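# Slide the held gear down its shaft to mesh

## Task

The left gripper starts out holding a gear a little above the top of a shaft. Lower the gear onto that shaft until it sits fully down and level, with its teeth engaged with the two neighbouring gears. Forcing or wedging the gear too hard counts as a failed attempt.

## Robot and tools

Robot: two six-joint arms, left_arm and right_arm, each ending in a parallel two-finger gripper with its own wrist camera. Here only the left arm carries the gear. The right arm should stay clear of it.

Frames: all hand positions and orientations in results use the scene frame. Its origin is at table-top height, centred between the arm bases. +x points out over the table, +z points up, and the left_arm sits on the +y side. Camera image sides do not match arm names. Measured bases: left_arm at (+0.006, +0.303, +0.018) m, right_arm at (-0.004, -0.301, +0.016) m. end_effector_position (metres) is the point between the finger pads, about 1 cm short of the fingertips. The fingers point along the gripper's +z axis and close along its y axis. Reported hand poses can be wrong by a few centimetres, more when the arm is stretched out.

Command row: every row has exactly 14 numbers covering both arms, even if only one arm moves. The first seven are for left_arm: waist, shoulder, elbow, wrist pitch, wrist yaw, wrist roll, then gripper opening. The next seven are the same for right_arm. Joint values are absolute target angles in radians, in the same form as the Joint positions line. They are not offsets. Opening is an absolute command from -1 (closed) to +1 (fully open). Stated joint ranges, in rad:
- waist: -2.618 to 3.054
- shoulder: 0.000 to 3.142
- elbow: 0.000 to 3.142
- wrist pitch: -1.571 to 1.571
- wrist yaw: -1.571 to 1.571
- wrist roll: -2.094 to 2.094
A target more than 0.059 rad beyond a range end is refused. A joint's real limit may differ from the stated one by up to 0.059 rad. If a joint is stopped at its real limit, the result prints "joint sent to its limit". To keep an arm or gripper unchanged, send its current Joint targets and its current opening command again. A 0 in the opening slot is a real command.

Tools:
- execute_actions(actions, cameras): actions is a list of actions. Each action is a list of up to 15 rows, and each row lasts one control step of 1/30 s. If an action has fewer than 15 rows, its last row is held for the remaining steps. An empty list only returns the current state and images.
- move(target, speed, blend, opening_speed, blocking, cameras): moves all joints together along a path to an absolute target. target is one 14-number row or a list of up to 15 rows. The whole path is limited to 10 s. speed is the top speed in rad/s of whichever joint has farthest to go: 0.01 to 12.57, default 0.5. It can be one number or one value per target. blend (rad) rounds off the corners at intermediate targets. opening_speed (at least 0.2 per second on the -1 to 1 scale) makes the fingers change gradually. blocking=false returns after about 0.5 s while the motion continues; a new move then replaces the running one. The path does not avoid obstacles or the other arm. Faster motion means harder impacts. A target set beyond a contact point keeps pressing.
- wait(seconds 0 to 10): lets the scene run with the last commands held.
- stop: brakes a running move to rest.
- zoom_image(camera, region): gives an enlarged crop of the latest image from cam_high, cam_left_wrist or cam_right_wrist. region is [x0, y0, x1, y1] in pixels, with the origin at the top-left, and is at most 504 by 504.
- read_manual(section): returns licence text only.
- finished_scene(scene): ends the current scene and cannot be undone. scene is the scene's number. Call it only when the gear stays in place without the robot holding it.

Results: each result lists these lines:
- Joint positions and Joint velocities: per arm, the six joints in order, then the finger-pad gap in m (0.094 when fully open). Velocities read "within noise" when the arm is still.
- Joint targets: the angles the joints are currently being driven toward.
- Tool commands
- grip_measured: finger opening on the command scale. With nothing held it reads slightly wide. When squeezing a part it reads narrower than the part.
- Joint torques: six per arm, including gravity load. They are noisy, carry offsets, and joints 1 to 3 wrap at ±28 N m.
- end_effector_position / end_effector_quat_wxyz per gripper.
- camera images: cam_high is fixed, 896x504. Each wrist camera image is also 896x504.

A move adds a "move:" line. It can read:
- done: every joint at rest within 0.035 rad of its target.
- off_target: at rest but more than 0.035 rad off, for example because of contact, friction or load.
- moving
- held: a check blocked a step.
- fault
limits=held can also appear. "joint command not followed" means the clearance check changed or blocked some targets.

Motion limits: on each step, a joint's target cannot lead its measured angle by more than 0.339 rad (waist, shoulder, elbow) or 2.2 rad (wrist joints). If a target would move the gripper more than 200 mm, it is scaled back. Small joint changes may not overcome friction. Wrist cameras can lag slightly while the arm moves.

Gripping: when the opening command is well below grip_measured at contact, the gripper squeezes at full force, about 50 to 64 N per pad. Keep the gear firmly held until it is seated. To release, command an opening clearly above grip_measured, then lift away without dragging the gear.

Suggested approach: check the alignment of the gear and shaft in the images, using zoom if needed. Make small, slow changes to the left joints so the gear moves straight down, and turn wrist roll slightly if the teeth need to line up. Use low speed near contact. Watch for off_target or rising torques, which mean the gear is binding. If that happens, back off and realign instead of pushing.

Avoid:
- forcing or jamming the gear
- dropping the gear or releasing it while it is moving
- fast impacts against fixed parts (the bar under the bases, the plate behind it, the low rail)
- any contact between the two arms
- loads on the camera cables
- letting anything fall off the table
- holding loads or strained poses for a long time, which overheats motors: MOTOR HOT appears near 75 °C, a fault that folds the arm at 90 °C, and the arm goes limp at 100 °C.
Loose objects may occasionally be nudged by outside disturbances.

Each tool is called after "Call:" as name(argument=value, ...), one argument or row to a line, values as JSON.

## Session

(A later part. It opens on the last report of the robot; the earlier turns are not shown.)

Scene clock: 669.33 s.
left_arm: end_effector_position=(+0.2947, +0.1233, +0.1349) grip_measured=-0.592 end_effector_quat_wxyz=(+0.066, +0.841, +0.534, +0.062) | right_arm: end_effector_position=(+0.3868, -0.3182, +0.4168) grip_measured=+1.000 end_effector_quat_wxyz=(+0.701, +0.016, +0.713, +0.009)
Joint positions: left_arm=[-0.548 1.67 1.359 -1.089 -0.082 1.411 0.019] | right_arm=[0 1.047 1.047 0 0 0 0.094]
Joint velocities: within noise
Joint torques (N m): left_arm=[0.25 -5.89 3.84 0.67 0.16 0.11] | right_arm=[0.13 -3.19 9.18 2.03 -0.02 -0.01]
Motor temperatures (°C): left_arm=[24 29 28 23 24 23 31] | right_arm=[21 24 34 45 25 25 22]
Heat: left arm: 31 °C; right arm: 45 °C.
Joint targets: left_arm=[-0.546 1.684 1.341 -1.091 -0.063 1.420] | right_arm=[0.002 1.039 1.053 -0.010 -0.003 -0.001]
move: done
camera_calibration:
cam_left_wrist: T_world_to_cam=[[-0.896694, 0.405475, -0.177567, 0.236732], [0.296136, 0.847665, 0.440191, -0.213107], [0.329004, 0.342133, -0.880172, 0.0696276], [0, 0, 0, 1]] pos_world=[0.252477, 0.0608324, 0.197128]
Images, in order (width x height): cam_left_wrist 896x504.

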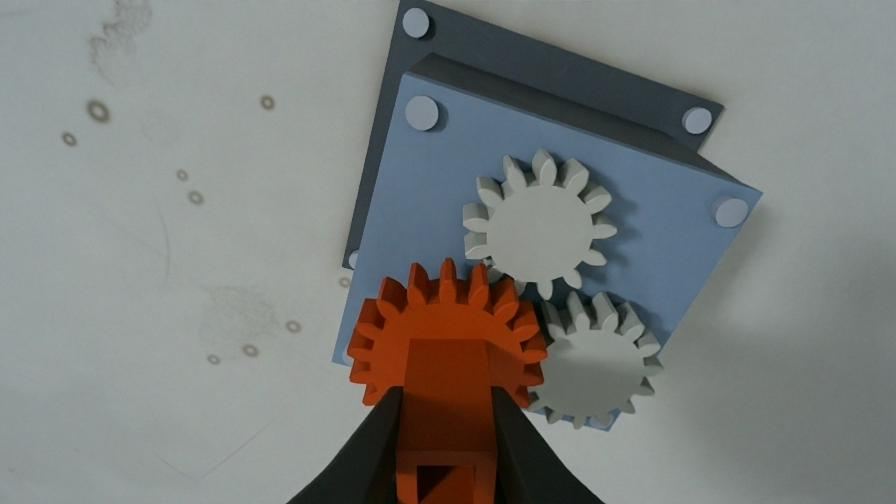

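Call:
move(
  target=[
    [-0.5462,1.684,1.341,-1.091,-0.063,1.275,-1,0.002,1.039,1.053,-0.010,-0.003,-0.001,1],
  ],
  speed=0.05,
  cameras=["cam_left_wrist"],
)

Call:
zoom_image(
  camera="cam_left_wrist",
  region=[515, 280, 675, 440],
)

Scene clock: 746.43 s.
left_arm: end_effector_position=(+0.2947, +0.1233, +0.1349) grip_measured=-0.592 end_effector_quat_wxyz=(+0.070, +0.806, +0.586, +0.058) | right_arm: end_effector_position=(+0.3868, -0.3182, +0.4168) grip_measured=+1.000 end_effector_quat_wxyz=(+0.701, +0.016, +0.713, +0.009)
Joint positions: left_arm=[-0.548 1.67 1.359 -1.089 -0.082 1.285 0.019] | right_arm=[0 1.047 1.047 0 0 0 0.094]
Joint velocities: within noise
Joint torques (N m): left_arm=[0.24 -5.87 3.84 0.67 0.16 -0.11] | right_arm=[0.13 -3.21 9.18 2.03 -0.03 0]
Motor temperatures (°C): left_arm=[24 29 27 23 24 23 31] | right_arm=[21 24 34 45 25 25 22]
Heat: left arm: 31 °C; right arm: 45 °C.
Joint targets: left_arm=[-0.546 1.684 1.341 -1.091 -0.063 1.275] | right_arm=[0.002 1.039 1.053 -0.010 -0.003 -0.001]
move: done
camera_calibration:
cam_left_wrist: T_world_to_cam=[[-0.94054, 0.28807, -0.179999, 0.264397], [0.191422, 0.887242, 0.419714, -0.184375], [0.280609, 0.360302, -0.88963, 0.0829113], [0, 0, 0, 1]] pos_world=[0.260704, 0.0575477, 0.198736]
Images, in order (width x height): cam_left_wrist 896x504.

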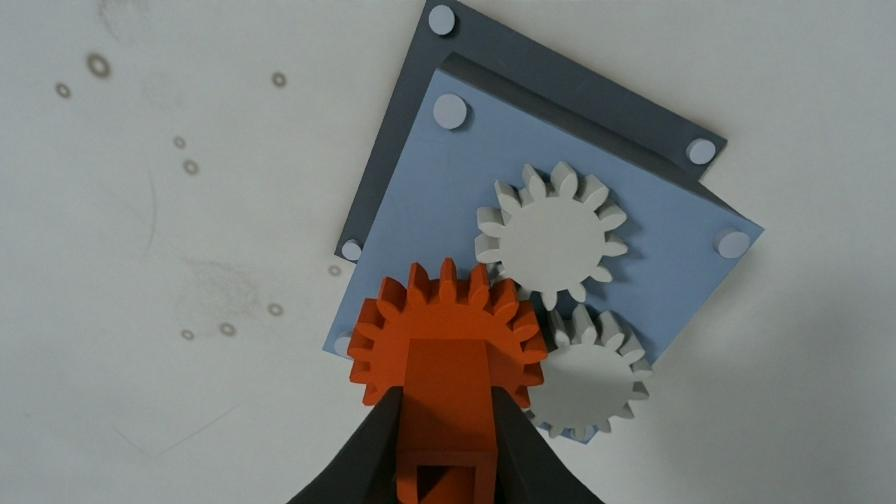

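Scaled by 3.150.

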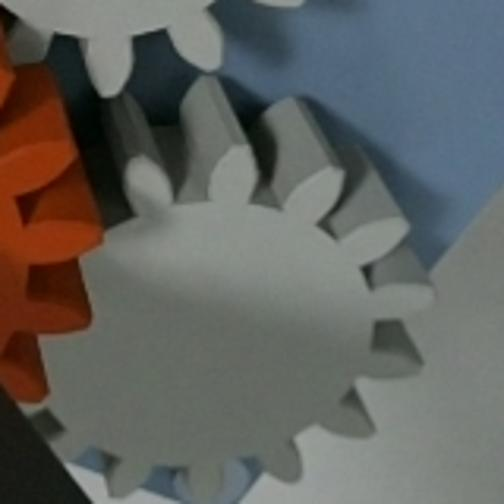

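Call:
move(
  target=[
    [-0.5462,1.684,1.341,-1.091,-0.063,1.240,-1,0.002,1.039,1.053,-0.010,-0.003,-0.001,1],
    [-0.5462,1.684,1.384,-1.107,-0.063,1.240,-1,0.002,1.039,1.053,-0.010,-0.003,-0.001,1],
    [-0.5462,1.684,1.384,-1.107,-0.063,1.3805,-1,0.002,1.039,1.053,-0.010,-0.003,-0.001,1],
  ],
  speed=0.06,
  cameras=["cam_left_wrist"],
)

Call:
zoom_image(
  camera="cam_left_wrist",
  region=[515, 280, 675, 440],
)

Call:
zoom_image(
  camera="cam_left_wrist",
  region=[455, 140, 635, 310],
)

Scene clock: 768.83 s.
left_arm: end_effector_position=(+0.2951, +0.1230, +0.1357) grip_measured=-0.592 end_effector_quat_wxyz=(+0.068, +0.830, +0.550, +0.061) | right_arm: end_effector_position=(+0.3868, -0.3182, +0.4168) grip_measured=+1.000 end_effector_quat_wxyz=(+0.701, +0.016, +0.713, +0.009)
Joint positions: left_arm=[-0.548 1.67 1.362 -1.091 -0.082 1.372 0.019] | right_arm=[0 1.047 1.047 0 0 0 0.094]
Joint velocities: within noise
Joint torques (N m): left_arm=[0.25 -5.89 6.75 0.53 0.16 0.09] | right_arm=[0.13 -3.19 9.18 2.03 -0.02 -0.01]
Motor temperatures (°C): left_arm=[24 29 28 23 24 23 31] | right_arm=[21 24 34 45 25 25 22]
Heat: left arm: 31 °C; right arm: 45 °C.
Joint targets: left_arm=[-0.546 1.684 1.384 -1.107 -0.063 1.381] | right_arm=[0.002 1.039 1.053 -0.010 -0.003 -0.001]
move: done
camera_calibration:
cam_left_wrist: T_world_to_cam=[[-0.91163, 0.369474, -0.180056, 0.246467], [0.263646, 0.861747, 0.433454, -0.204594], [0.315313, 0.347678, -0.883005, 0.0740309], [0, 0, 0, 1]] pos_world=[0.255284, 0.0595058, 0.19843]
Images, in order (width x height): cam_left_wrist 896x504.

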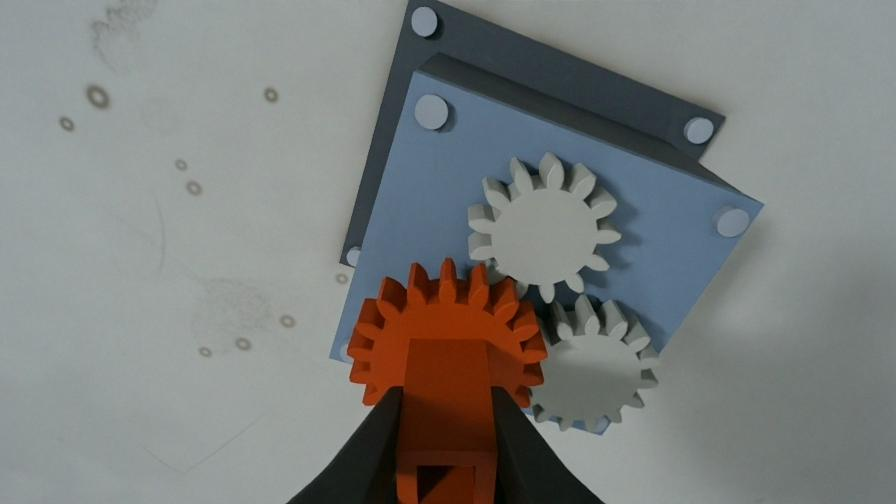

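Scaled by 3.150.

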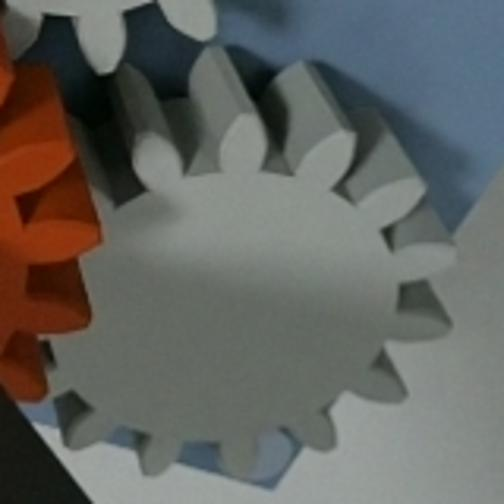

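Scaled by 2.800.

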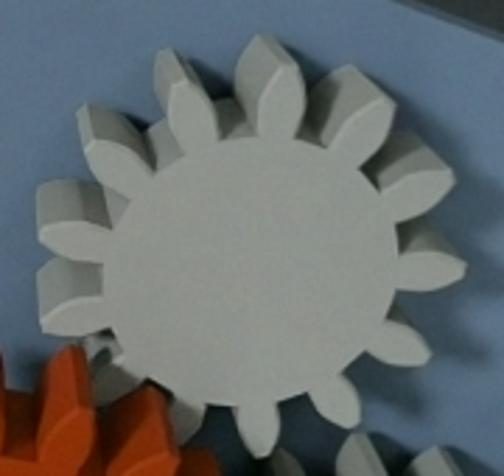

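Call:
move(
  target=[
    [-0.5462,1.684,1.395,-1.117,-0.063,1.3805,-1,0.002,1.039,1.053,-0.010,-0.003,-0.001,1],
    [-0.5462,1.684,1.395,-1.117,-0.063,1.3965,-1,0.002,1.039,1.053,-0.010,-0.003,-0.001,1],
    [-0.5462,1.684,1.338,-1.087,-0.063,1.3965,-1,0.002,1.039,1.053,-0.010,-0.003,-0.001,1],
  ],
  speed=0.04,
  cameras=["cam_left_wrist"],
)

Call:
zoom_image(
  camera="cam_left_wrist",
  region=[515, 280, 675, 440],
)

Call:
zoom_image(
  camera="cam_left_wrist",
  region=[465, 245, 545, 315],
)

Scene clock: 800.77 s.
left_arm: end_effector_position=(+0.2947, +0.1232, +0.1341) grip_measured=-0.592 end_effector_quat_wxyz=(+0.067, +0.835, +0.543, +0.061) | right_arm: end_effector_position=(+0.3868, -0.3182, +0.4168) grip_measured=+1.000 end_effector_quat_wxyz=(+0.701, +0.016, +0.713, +0.009)
Joint positions: left_arm=[-0.548 1.67 1.356 -1.086 -0.082 1.389 0.019] | right_arm=[0 1.047 1.047 0 0 0 0.094]
Joint velocities: within noise
Joint torques (N m): left_arm=[0.25 -5.89 3.84 0.68 0.16 0.09] | right_arm=[0.14 -3.21 9.18 2.03 -0.02 -0.01]
Motor temperatures (°C): left_arm=[24 29 30 23 24 23 31] | right_arm=[21 24 34 46 25 25 22]
Heat: left arm: 31 °C; right arm: 46 °C.
Joint targets: left_arm=[-0.546 1.684 1.338 -1.087 -0.063 1.397] | right_arm=[0.002 1.039 1.053 -0.010 -0.003 -0.001]
move: done
camera_calibration:
cam_left_wrist: T_world_to_cam=[[-0.905409, 0.385166, -0.178556, 0.241782], [0.277946, 0.855708, 0.436474, -0.207917], [0.320907, 0.345559, -0.881821, 0.0711107], [0, 0, 0, 1]] pos_world=[0.253881, 0.0602173, 0.196629]
Images, in order (width x height): cam_left_wrist 896x504.

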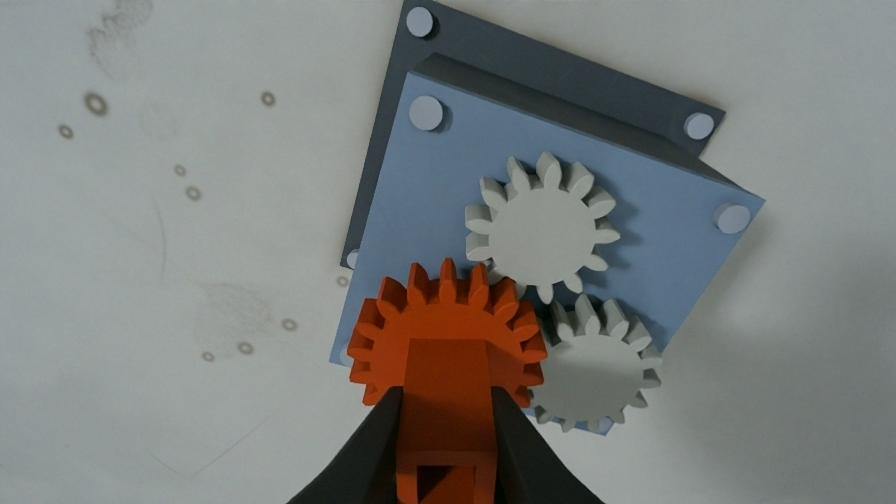

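Scaled by 3.150.

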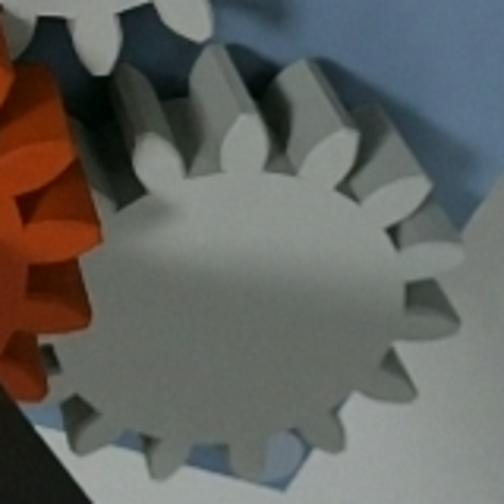

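Scaled by 6.300.

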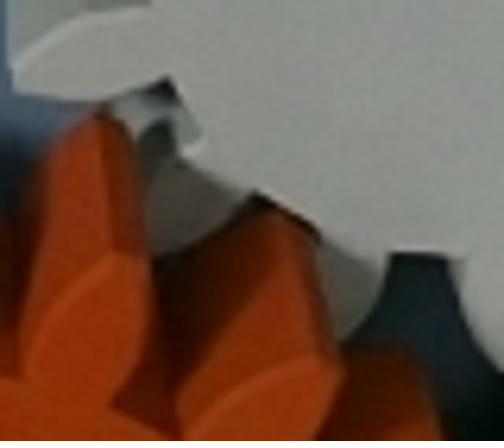

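Call:
move(
  target=[
    [-0.5462,1.684,1.338,-1.087,-0.063,1.3965,-1,0.002,1.039,1.053,-0.010,-0.003,-0.001,1],
    [-0.5462,1.684,1.338,-1.087,-0.063,1.362,-1,0.002,1.039,1.053,-0.010,-0.003,-0.001,1],
  ],
  speed=0.02,
  cameras=["cam_left_wrist"],
)

Call:
zoom_image(
  camera="cam_left_wrist",
  region=[515, 280, 675, 440],
)

Call:
zoom_image(
  camera="cam_left_wrist",
  region=[465, 245, 545, 315],
)

Scene clock: 809.33 s.
left_arm: end_effector_position=(+0.2950, +0.1231, +0.1328) grip_measured=-0.592 end_effector_quat_wxyz=(+0.069, +0.830, +0.550, +0.061) | right_arm: end_effector_position=(+0.3868, -0.3182, +0.4168) grip_measured=+1.000 end_effector_quat_wxyz=(+0.701, +0.016, +0.713, +0.009)
Joint positions: left_arm=[-0.548 1.67 1.35 -1.079 -0.082 1.371 0.019] | right_arm=[0 1.047 1.047 0 0 0 0.094]
Joint velocities: within noise
Joint torques (N m): left_arm=[0.25 -5.89 4.25 0.61 0.16 -0.09] | right_arm=[0.13 -3.19 9.18 2.03 -0.03 0]
Motor temperatures (°C): left_arm=[24 29 29 23 24 23 31] | right_arm=[21 24 34 46 25 25 22]
Heat: left arm: 31 °C; right arm: 46 °C.
Joint targets: left_arm=[-0.546 1.684 1.338 -1.087 -0.063 1.362] | right_arm=[0.002 1.039 1.053 -0.010 -0.003 -0.001]
move: done
camera_calibration:
cam_left_wrist: T_world_to_cam=[[-0.911693, 0.36908, -0.180541, 0.245952], [0.263051, 0.86187, 0.433571, -0.203274], [0.315626, 0.347792, -0.882848, 0.0713495], [0, 0, 0, 1]] pos_world=[0.255184, 0.0596055, 0.195529]
Images, in order (width x height): cam_left_wrist 896x504.

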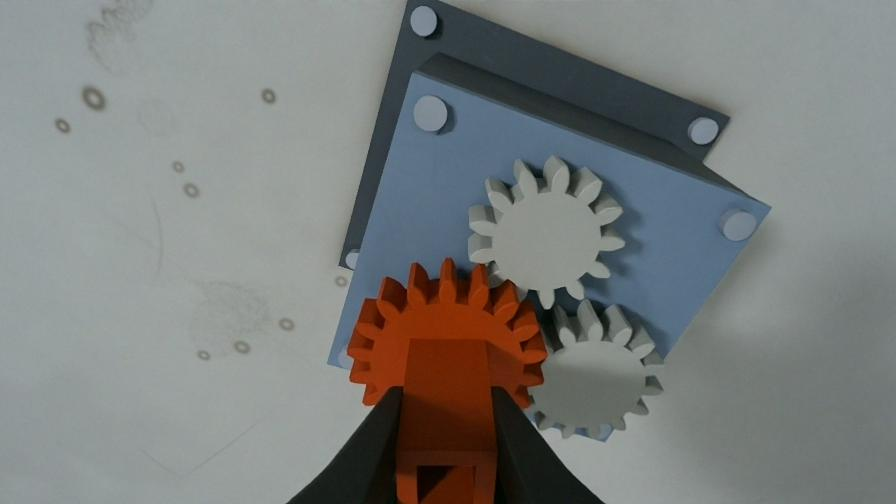

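Scaled by 3.150.

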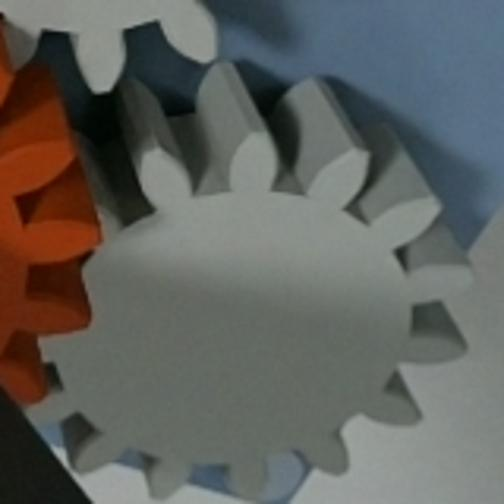

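Scaled by 6.300.

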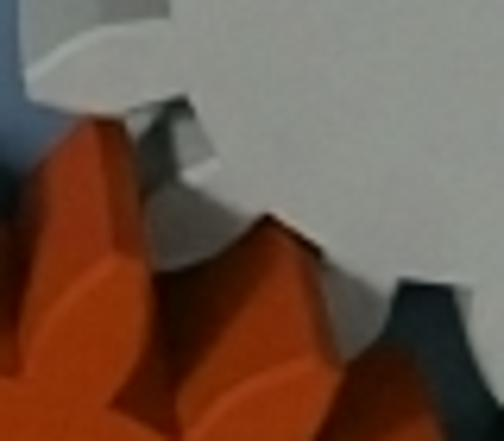

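Call:
move(
  target=[
    [-0.5462,1.684,1.326,-1.073,-0.063,1.362,-1,0.002,1.039,1.053,-0.010,-0.003,-0.001,1],
  ],
  speed=0.04,
  cameras=["cam_left_wrist"],
)

Scene clock: 813.83 s.
left_arm: end_effector_position=(+0.2951, +0.1232, +0.1299) grip_measured=-0.592 end_effector_quat_wxyz=(+0.069, +0.830, +0.551, +0.062) | right_arm: end_effector_position=(+0.3868, -0.3182, +0.4168) grip_measured=+1.000 end_effector_quat_wxyz=(+0.701, +0.016, +0.713, +0.009)
Joint positions: left_arm=[-0.548 1.67 1.338 -1.065 -0.083 1.371 0.019] | right_arm=[0 1.047 1.047 0 0 0 0.094]
Joint velocities: within noise
Joint torques (N m): left_arm=[0.25 -5.89 4.19 0.61 0.18 -0.1] | right_arm=[0.14 -3.19 9.18 2.03 -0.03 -0.01]
Motor temperatures (°C): left_arm=[24 29 29 23 24 23 31] | right_arm=[21 24 34 46 25 25 22]
Heat: left arm: 31 °C; right arm: 46 °C.
Joint targets: left_arm=[-0.546 1.684 1.326 -1.073 -0.063 1.362] | right_arm=[0.002 1.039 1.053 -0.010 -0.003 -0.001]
move: done
camera_calibration:
cam_left_wrist: T_world_to_cam=[[-0.91172, 0.36819, -0.182216, 0.245884], [0.261427, 0.862142, 0.434012, -0.201685], [0.316895, 0.348061, -0.882287, 0.0682204], [0, 0, 0, 1]] pos_world=[0.255284, 0.0596048, 0.192528]
Images, in order (width x height): cam_left_wrist 896x504.

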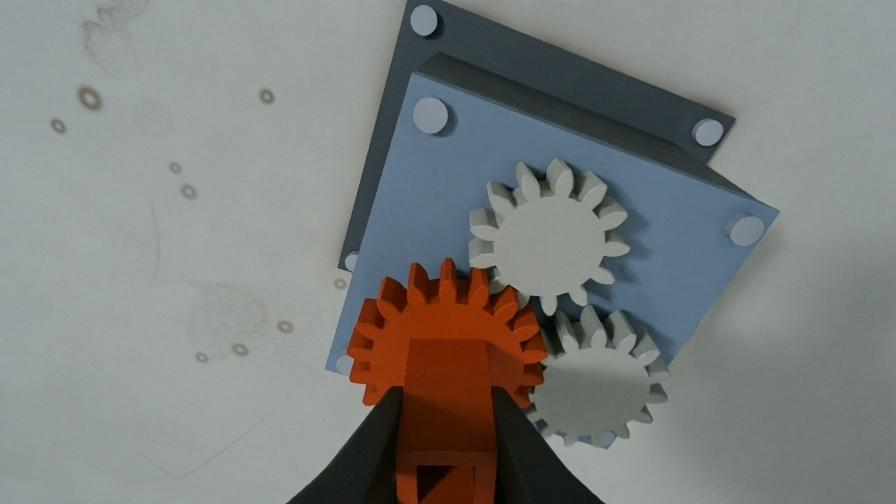

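Down freely. Continue.

Call:
move(
  target=[
    [-0.5462,1.684,1.310,-1.055,-0.063,1.362,-1,0.002,1.039,1.053,-0.010,-0.003,-0.001,1],
  ],
  speed=0.04,
  cameras=["cam_left_wrist"],
)

Scene clock: 818.07 s.
left_arm: end_effector_position=(+0.2955, +0.1232, +0.1262) grip_measured=-0.592 end_effector_quat_wxyz=(+0.070, +0.829, +0.551, +0.063) | right_arm: end_effector_position=(+0.3868, -0.3182, +0.4168) grip_measured=+1.000 end_effector_quat_wxyz=(+0.701, +0.016, +0.713, +0.009)
Joint positions: left_arm=[-0.548 1.67 1.323 -1.048 -0.085 1.37 0.019] | right_arm=[0 1.047 1.047 0 0 0 0.094]
Joint velocities: within noise
Joint torques (N m): left_arm=[0.25 -5.9 4.19 0.62 0.2 -0.09] | right_arm=[0.14 -3.21 9.18 2.03 -0.03 -0.01]
Motor temperatures (°C): left_arm=[24 29 29 23 24 23 31] | right_arm=[21 24 34 46 25 25 22]
Heat: left arm: 31 °C; right arm: 46 °C.
Joint targets: left_arm=[-0.546 1.684 1.310 -1.055 -0.063 1.362] | right_arm=[0.002 1.039 1.053 -0.010 -0.003 -0.001]
move: done
camera_calibration:
cam_left_wrist: T_world_to_cam=[[-0.911413, 0.367448, -0.185226, 0.24587], [0.259305, 0.862371, 0.43483, -0.199799], [0.319511, 0.34828, -0.881257, 0.0638921], [0, 0, 0, 1]] pos_world=[0.255484, 0.0597043, 0.188726]
Images, in order (width x height): cam_left_wrist 896x504.

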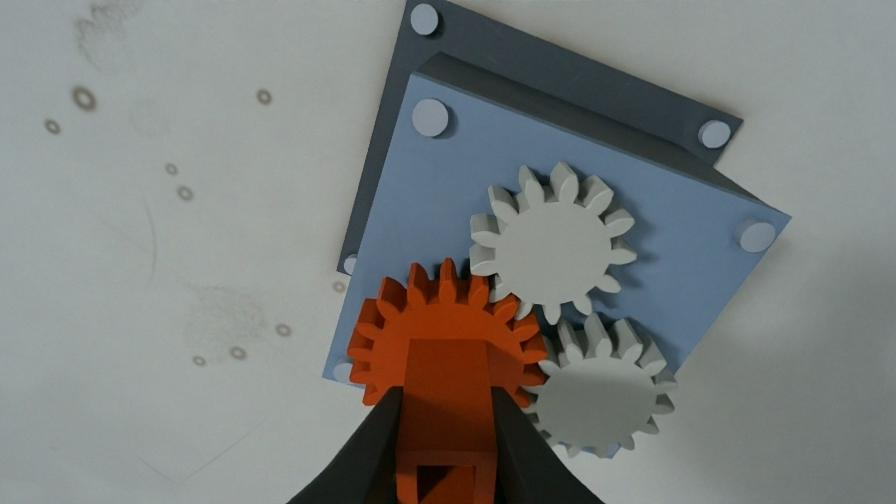

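Call:
move(
  target=[
    [-0.5462,1.684,1.292,-1.037,-0.063,1.362,-1,0.002,1.039,1.053,-0.010,-0.003,-0.001,1],
  ],
  speed=0.04,
  cameras=["cam_left_wrist"],
)

Call:
zoom_image(
  camera="cam_left_wrist",
  region=[440, 230, 620, 410],
)

Scene clock: 823.93 s.
left_arm: end_effector_position=(+0.2958, +0.1236, +0.1233) grip_measured=-0.592 end_effector_quat_wxyz=(+0.071, +0.829, +0.551, +0.064) | right_arm: end_effector_position=(+0.3868, -0.3182, +0.4168) grip_measured=+1.000 end_effector_quat_wxyz=(+0.701, +0.016, +0.713, +0.009)
Joint positions: left_arm=[-0.547 1.67 1.311 -1.034 -0.085 1.37 0.019] | right_arm=[0 1.047 1.047 0 0 0 0.094]
Joint velocities: within noise
Joint torques (N m): left_arm=[0.17 -5.87 3.75 0.67 0.2 -0.09] | right_arm=[0.13 -3.21 9.2 2.03 -0.03 -0.01]
Motor temperatures (°C): left_arm=[24 29 29 23 24 23 31] | right_arm=[21 24 34 46 25 25 22]
Heat: left arm: 31 °C; right arm: 46 °C.
Joint targets: left_arm=[-0.546 1.684 1.292 -1.037 -0.063 1.362] | right_arm=[0.002 1.039 1.053 -0.010 -0.003 -0.001]
move: done
camera_calibration:
cam_left_wrist: T_world_to_cam=[[-0.911582, 0.366244, -0.186771, 0.245899], [0.257635, 0.862936, 0.434701, -0.198456], [0.320378, 0.348147, -0.880995, 0.0608729], [0, 0, 0, 1]] pos_world=[0.255784, 0.0600035, 0.185825]
Images, in order (width x height): cam_left_wrist 896x504.

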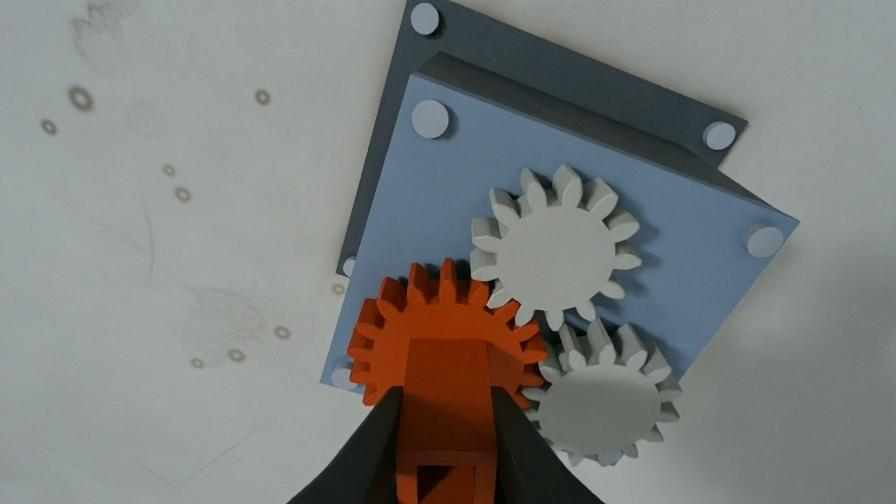

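Scaled by 2.800.

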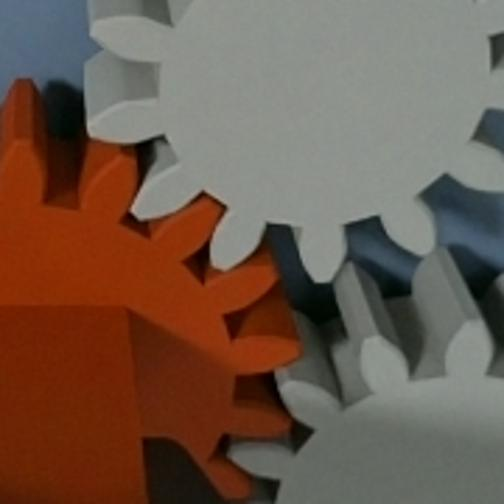

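Call:
move(
  target=[
    [-0.5462,1.684,1.278,-1.037,-0.063,1.362,-1,0.002,1.039,1.053,-0.010,-0.003,-0.001,1],
  ],
  speed=0.04,
  cameras=["cam_left_wrist"],
)

Call:
zoom_image(
  camera="cam_left_wrist",
  region=[440, 230, 620, 410],
)

Scene clock: 829.23 s.
left_arm: end_effector_position=(+0.2955, +0.1237, +0.1226) grip_measured=-0.592 end_effector_quat_wxyz=(+0.070, +0.829, +0.551, +0.064) | right_arm: end_effector_position=(+0.3868, -0.3182, +0.4168) grip_measured=+1.000 end_effector_quat_wxyz=(+0.701, +0.016, +0.713, +0.009)
Joint positions: left_arm=[-0.547 1.67 1.308 -1.033 -0.085 1.37 0.019] | right_arm=[0 1.047 1.047 0 0 0 0.094]
Joint velocities: within noise
Joint torques (N m): left_arm=[0.18 -5.86 2.96 0.66 0.2 -0.09] | right_arm=[0.14 -3.19 9.18 2.02 -0.02 -0.01]
Motor temperatures (°C): left_arm=[24 29 28 23 24 23 31] | right_arm=[21 24 34 46 25 25 22]
Heat: left arm: 31 °C; right arm: 46 °C.
Joint targets: left_arm=[-0.546 1.684 1.278 -1.037 -0.063 1.362] | right_arm=[0.002 1.039 1.053 -0.010 -0.003 -0.001]
move: done
camera_calibration:
cam_left_wrist: T_world_to_cam=[[-0.911712, 0.366465, -0.185698, 0.245261], [0.258131, 0.862628, 0.435019, -0.198285], [0.319607, 0.348678, -0.881065, 0.0604079], [0, 0, 0, 1]] pos_world=[0.255484, 0.0601035, 0.185025]
Images, in order (width x height): cam_left_wrist 896x504.

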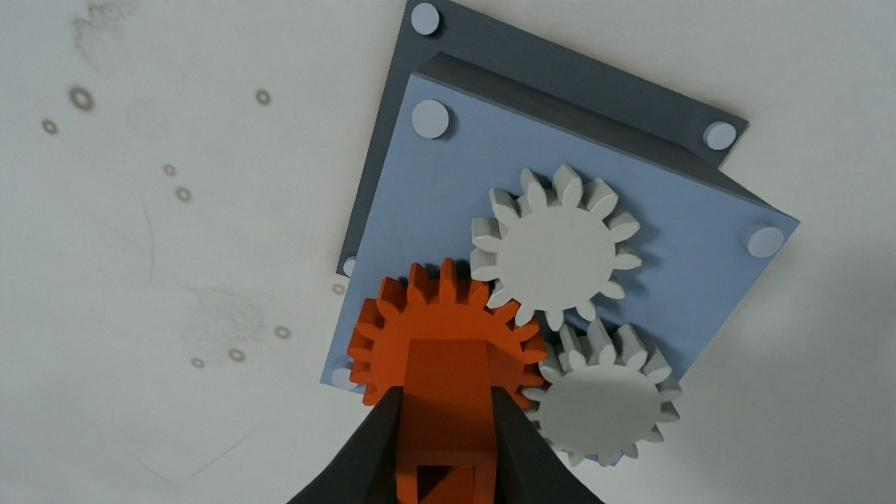

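Scaled by 2.800.

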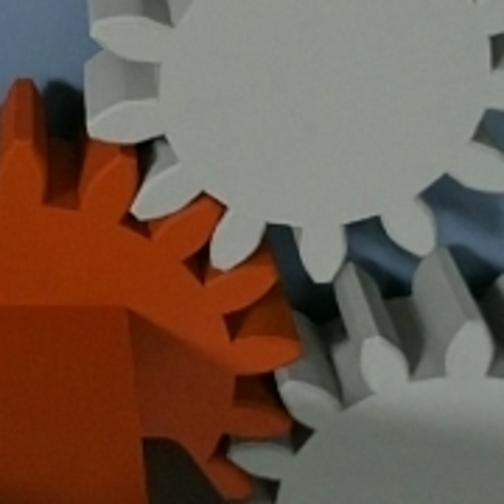

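Call:
move(
  target=[
    [-0.5462,1.684,1.299,-1.042,-0.063,1.362,-1,0.002,1.039,1.053,-0.010,-0.003,-0.001,1],
    [-0.5462,1.684,1.299,-1.042,-0.063,1.362,0.2,0.002,1.039,1.053,-0.010,-0.003,-0.001,1],
  ],
  speed=0.05,
  opening_speed=0.8,
  cameras=["cam_left_wrist"],
)

Call:
move(
  target=[
    [-0.550,1.637,1.354,-1.108,-0.075,1.362,0.2,0.002,1.039,1.053,-0.010,-0.003,-0.001,1],
    [-0.565,1.612,1.445,-1.2236,-0.087,1.362,0.2,0.002,1.039,1.053,-0.010,-0.003,-0.001,1],
  ],
  speed=0.1,
  cameras=["cam_left_wrist","cam_high"],
)

Call:
zoom_image(
  camera="cam_left_wrist",
  region=[330, 150, 650, 450],
)

Scene clock: 846.80 s.
left_arm: end_effector_position=(+0.2952, +0.1233, +0.1217) grip_measured=+0.198 end_effector_quat_wxyz=(+0.070, +0.829, +0.551, +0.062) | right_arm: end_effector_position=(+0.3868, -0.3182, +0.4168) grip_measured=+1.000 end_effector_quat_wxyz=(+0.701, +0.016, +0.713, +0.009)
Joint positions: left_arm=[-0.547 1.672 1.307 -1.031 -0.083 1.37 0.056] | right_arm=[0 1.047 1.047 0 0 0 0.094]
Joint velocities: within noise
Joint torques (N m): left_arm=[0.18 -6.08 4.46 0.58 0.17 -0.09] | right_arm=[0.14 -3.19 9.18 2.03 -0.03 -0.01]
Motor temperatures (°C): left_arm=[24 29 28 23 24 23 31] | right_arm=[21 24 34 46 25 25 22]
Heat: left arm: 31 °C; right arm: 46 °C.
Joint targets: left_arm=[-0.546 1.684 1.299 -1.042 -0.063 1.362] | right_arm=[0.002 1.039 1.053 -0.010 -0.003 -0.001]
move: done
camera_calibration:
cam_left_wrist: T_world_to_cam=[[-0.91219, 0.366303, -0.183659, 0.244906], [0.259417, 0.863187, 0.43314, -0.197713], [0.317193, 0.347462, -0.882417, 0.0608679], [0, 0, 0, 1]] pos_world=[0.255384, 0.0598037, 0.184327]
Images, in order (width x height): cam_left_wrist 896x504.

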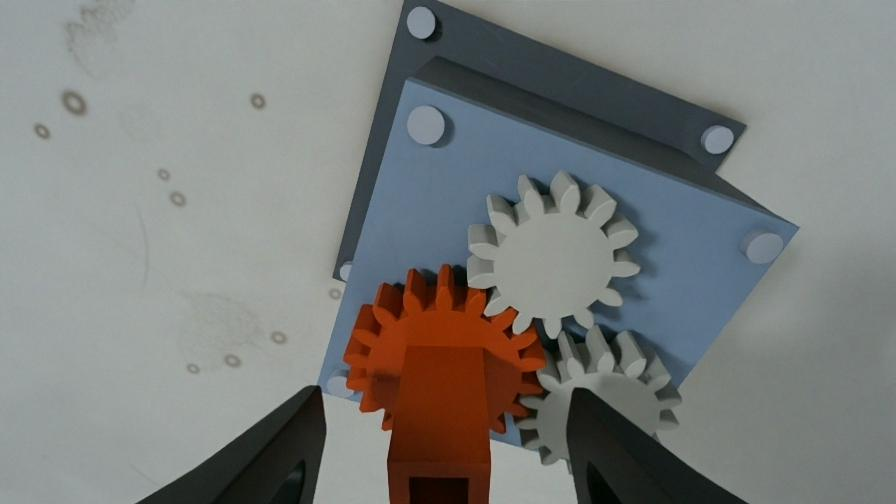

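Scene clock: 849.13 s.
left_arm: end_effector_position=(+0.2865, +0.1263, +0.1610) grip_measured=+0.198 end_effector_quat_wxyz=(+0.068, +0.832, +0.547, +0.061) | right_arm: end_effector_position=(+0.3868, -0.3182, +0.4168) grip_measured=+1.000 end_effector_quat_wxyz=(+0.701, +0.016, +0.713, +0.009)
Joint positions: left_arm=[-0.557 1.637 1.426 -1.191 -0.083 1.37 0.056] | right_arm=[0 1.047 1.047 0 0 0 0.094]
Joint velocities: within noise
Joint torques (N m): left_arm=[-0.53 -9.01 6.5 0.39 -0.12 -0.09] | right_arm=[0.14 -3.19 9.18 2.02 -0.03 -0.01]
Motor temperatures (°C): left_arm=[24 29 28 23 24 23 30] | right_arm=[21 24 34 46 25 25 22]
Heat: left arm: 30 °C; right arm: 46 °C.
Joint targets: left_arm=[-0.565 1.612 1.445 -1.224 -0.087 1.362] | right_arm=[0.002 1.039 1.053 -0.010 -0.003 -0.001]
move: done
camera_calibration:
cam_left_wrist: T_world_to_cam=[[-0.909297, 0.376012, -0.178309, 0.240273], [0.270039, 0.859151, 0.434671, -0.217832], [0.316636, 0.347094, -0.882761, 0.0976505], [0, 0, 0, 1]] pos_world=[0.246383, 0.0629105, 0.22373]
Images, in order (width x height): cam_high 896x504, cam_left_wrist 896x504.

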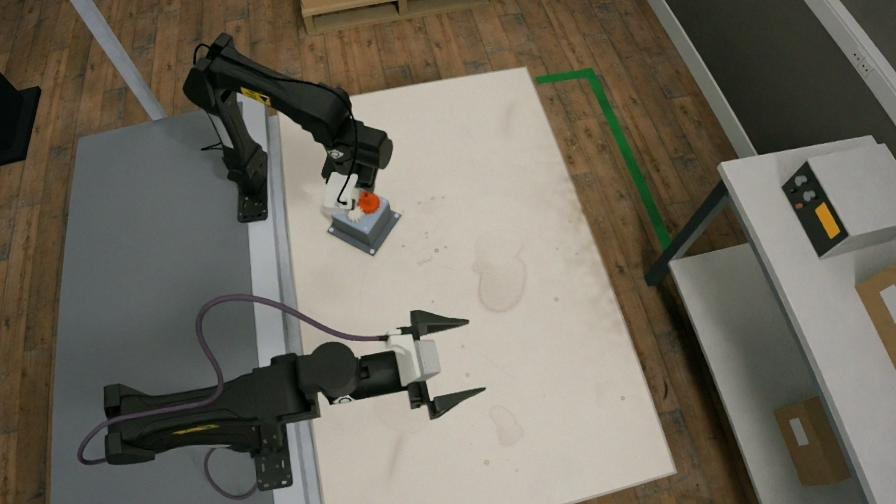

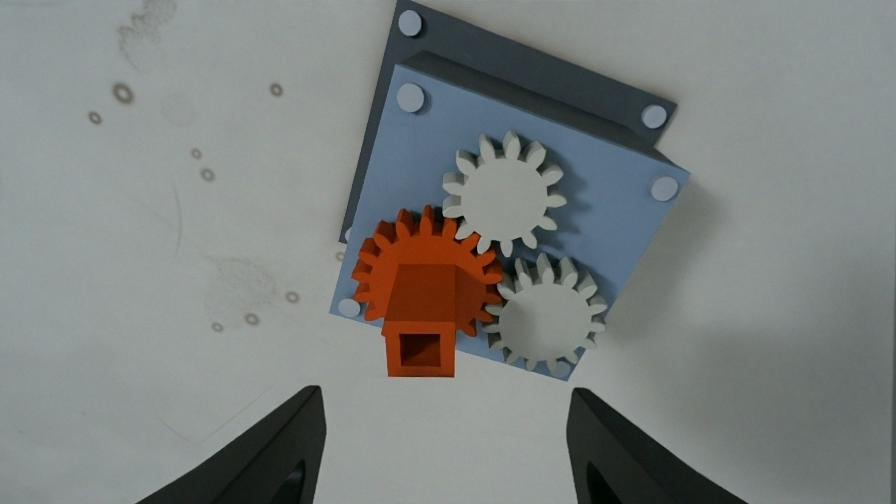

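Scaled by 1.575.

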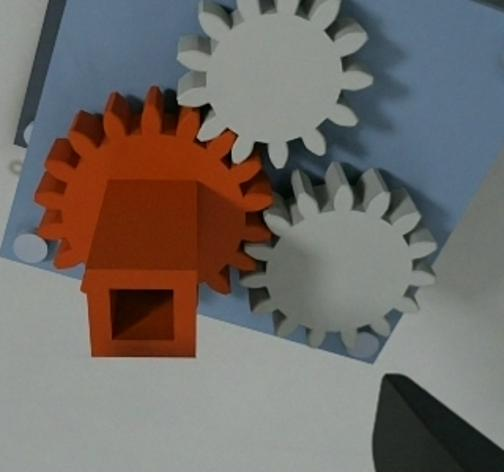

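Seated, meshed, and the gripper is clear.

Call:
finished_scene(
  scene=3,
)

The scene is finished: the task was done.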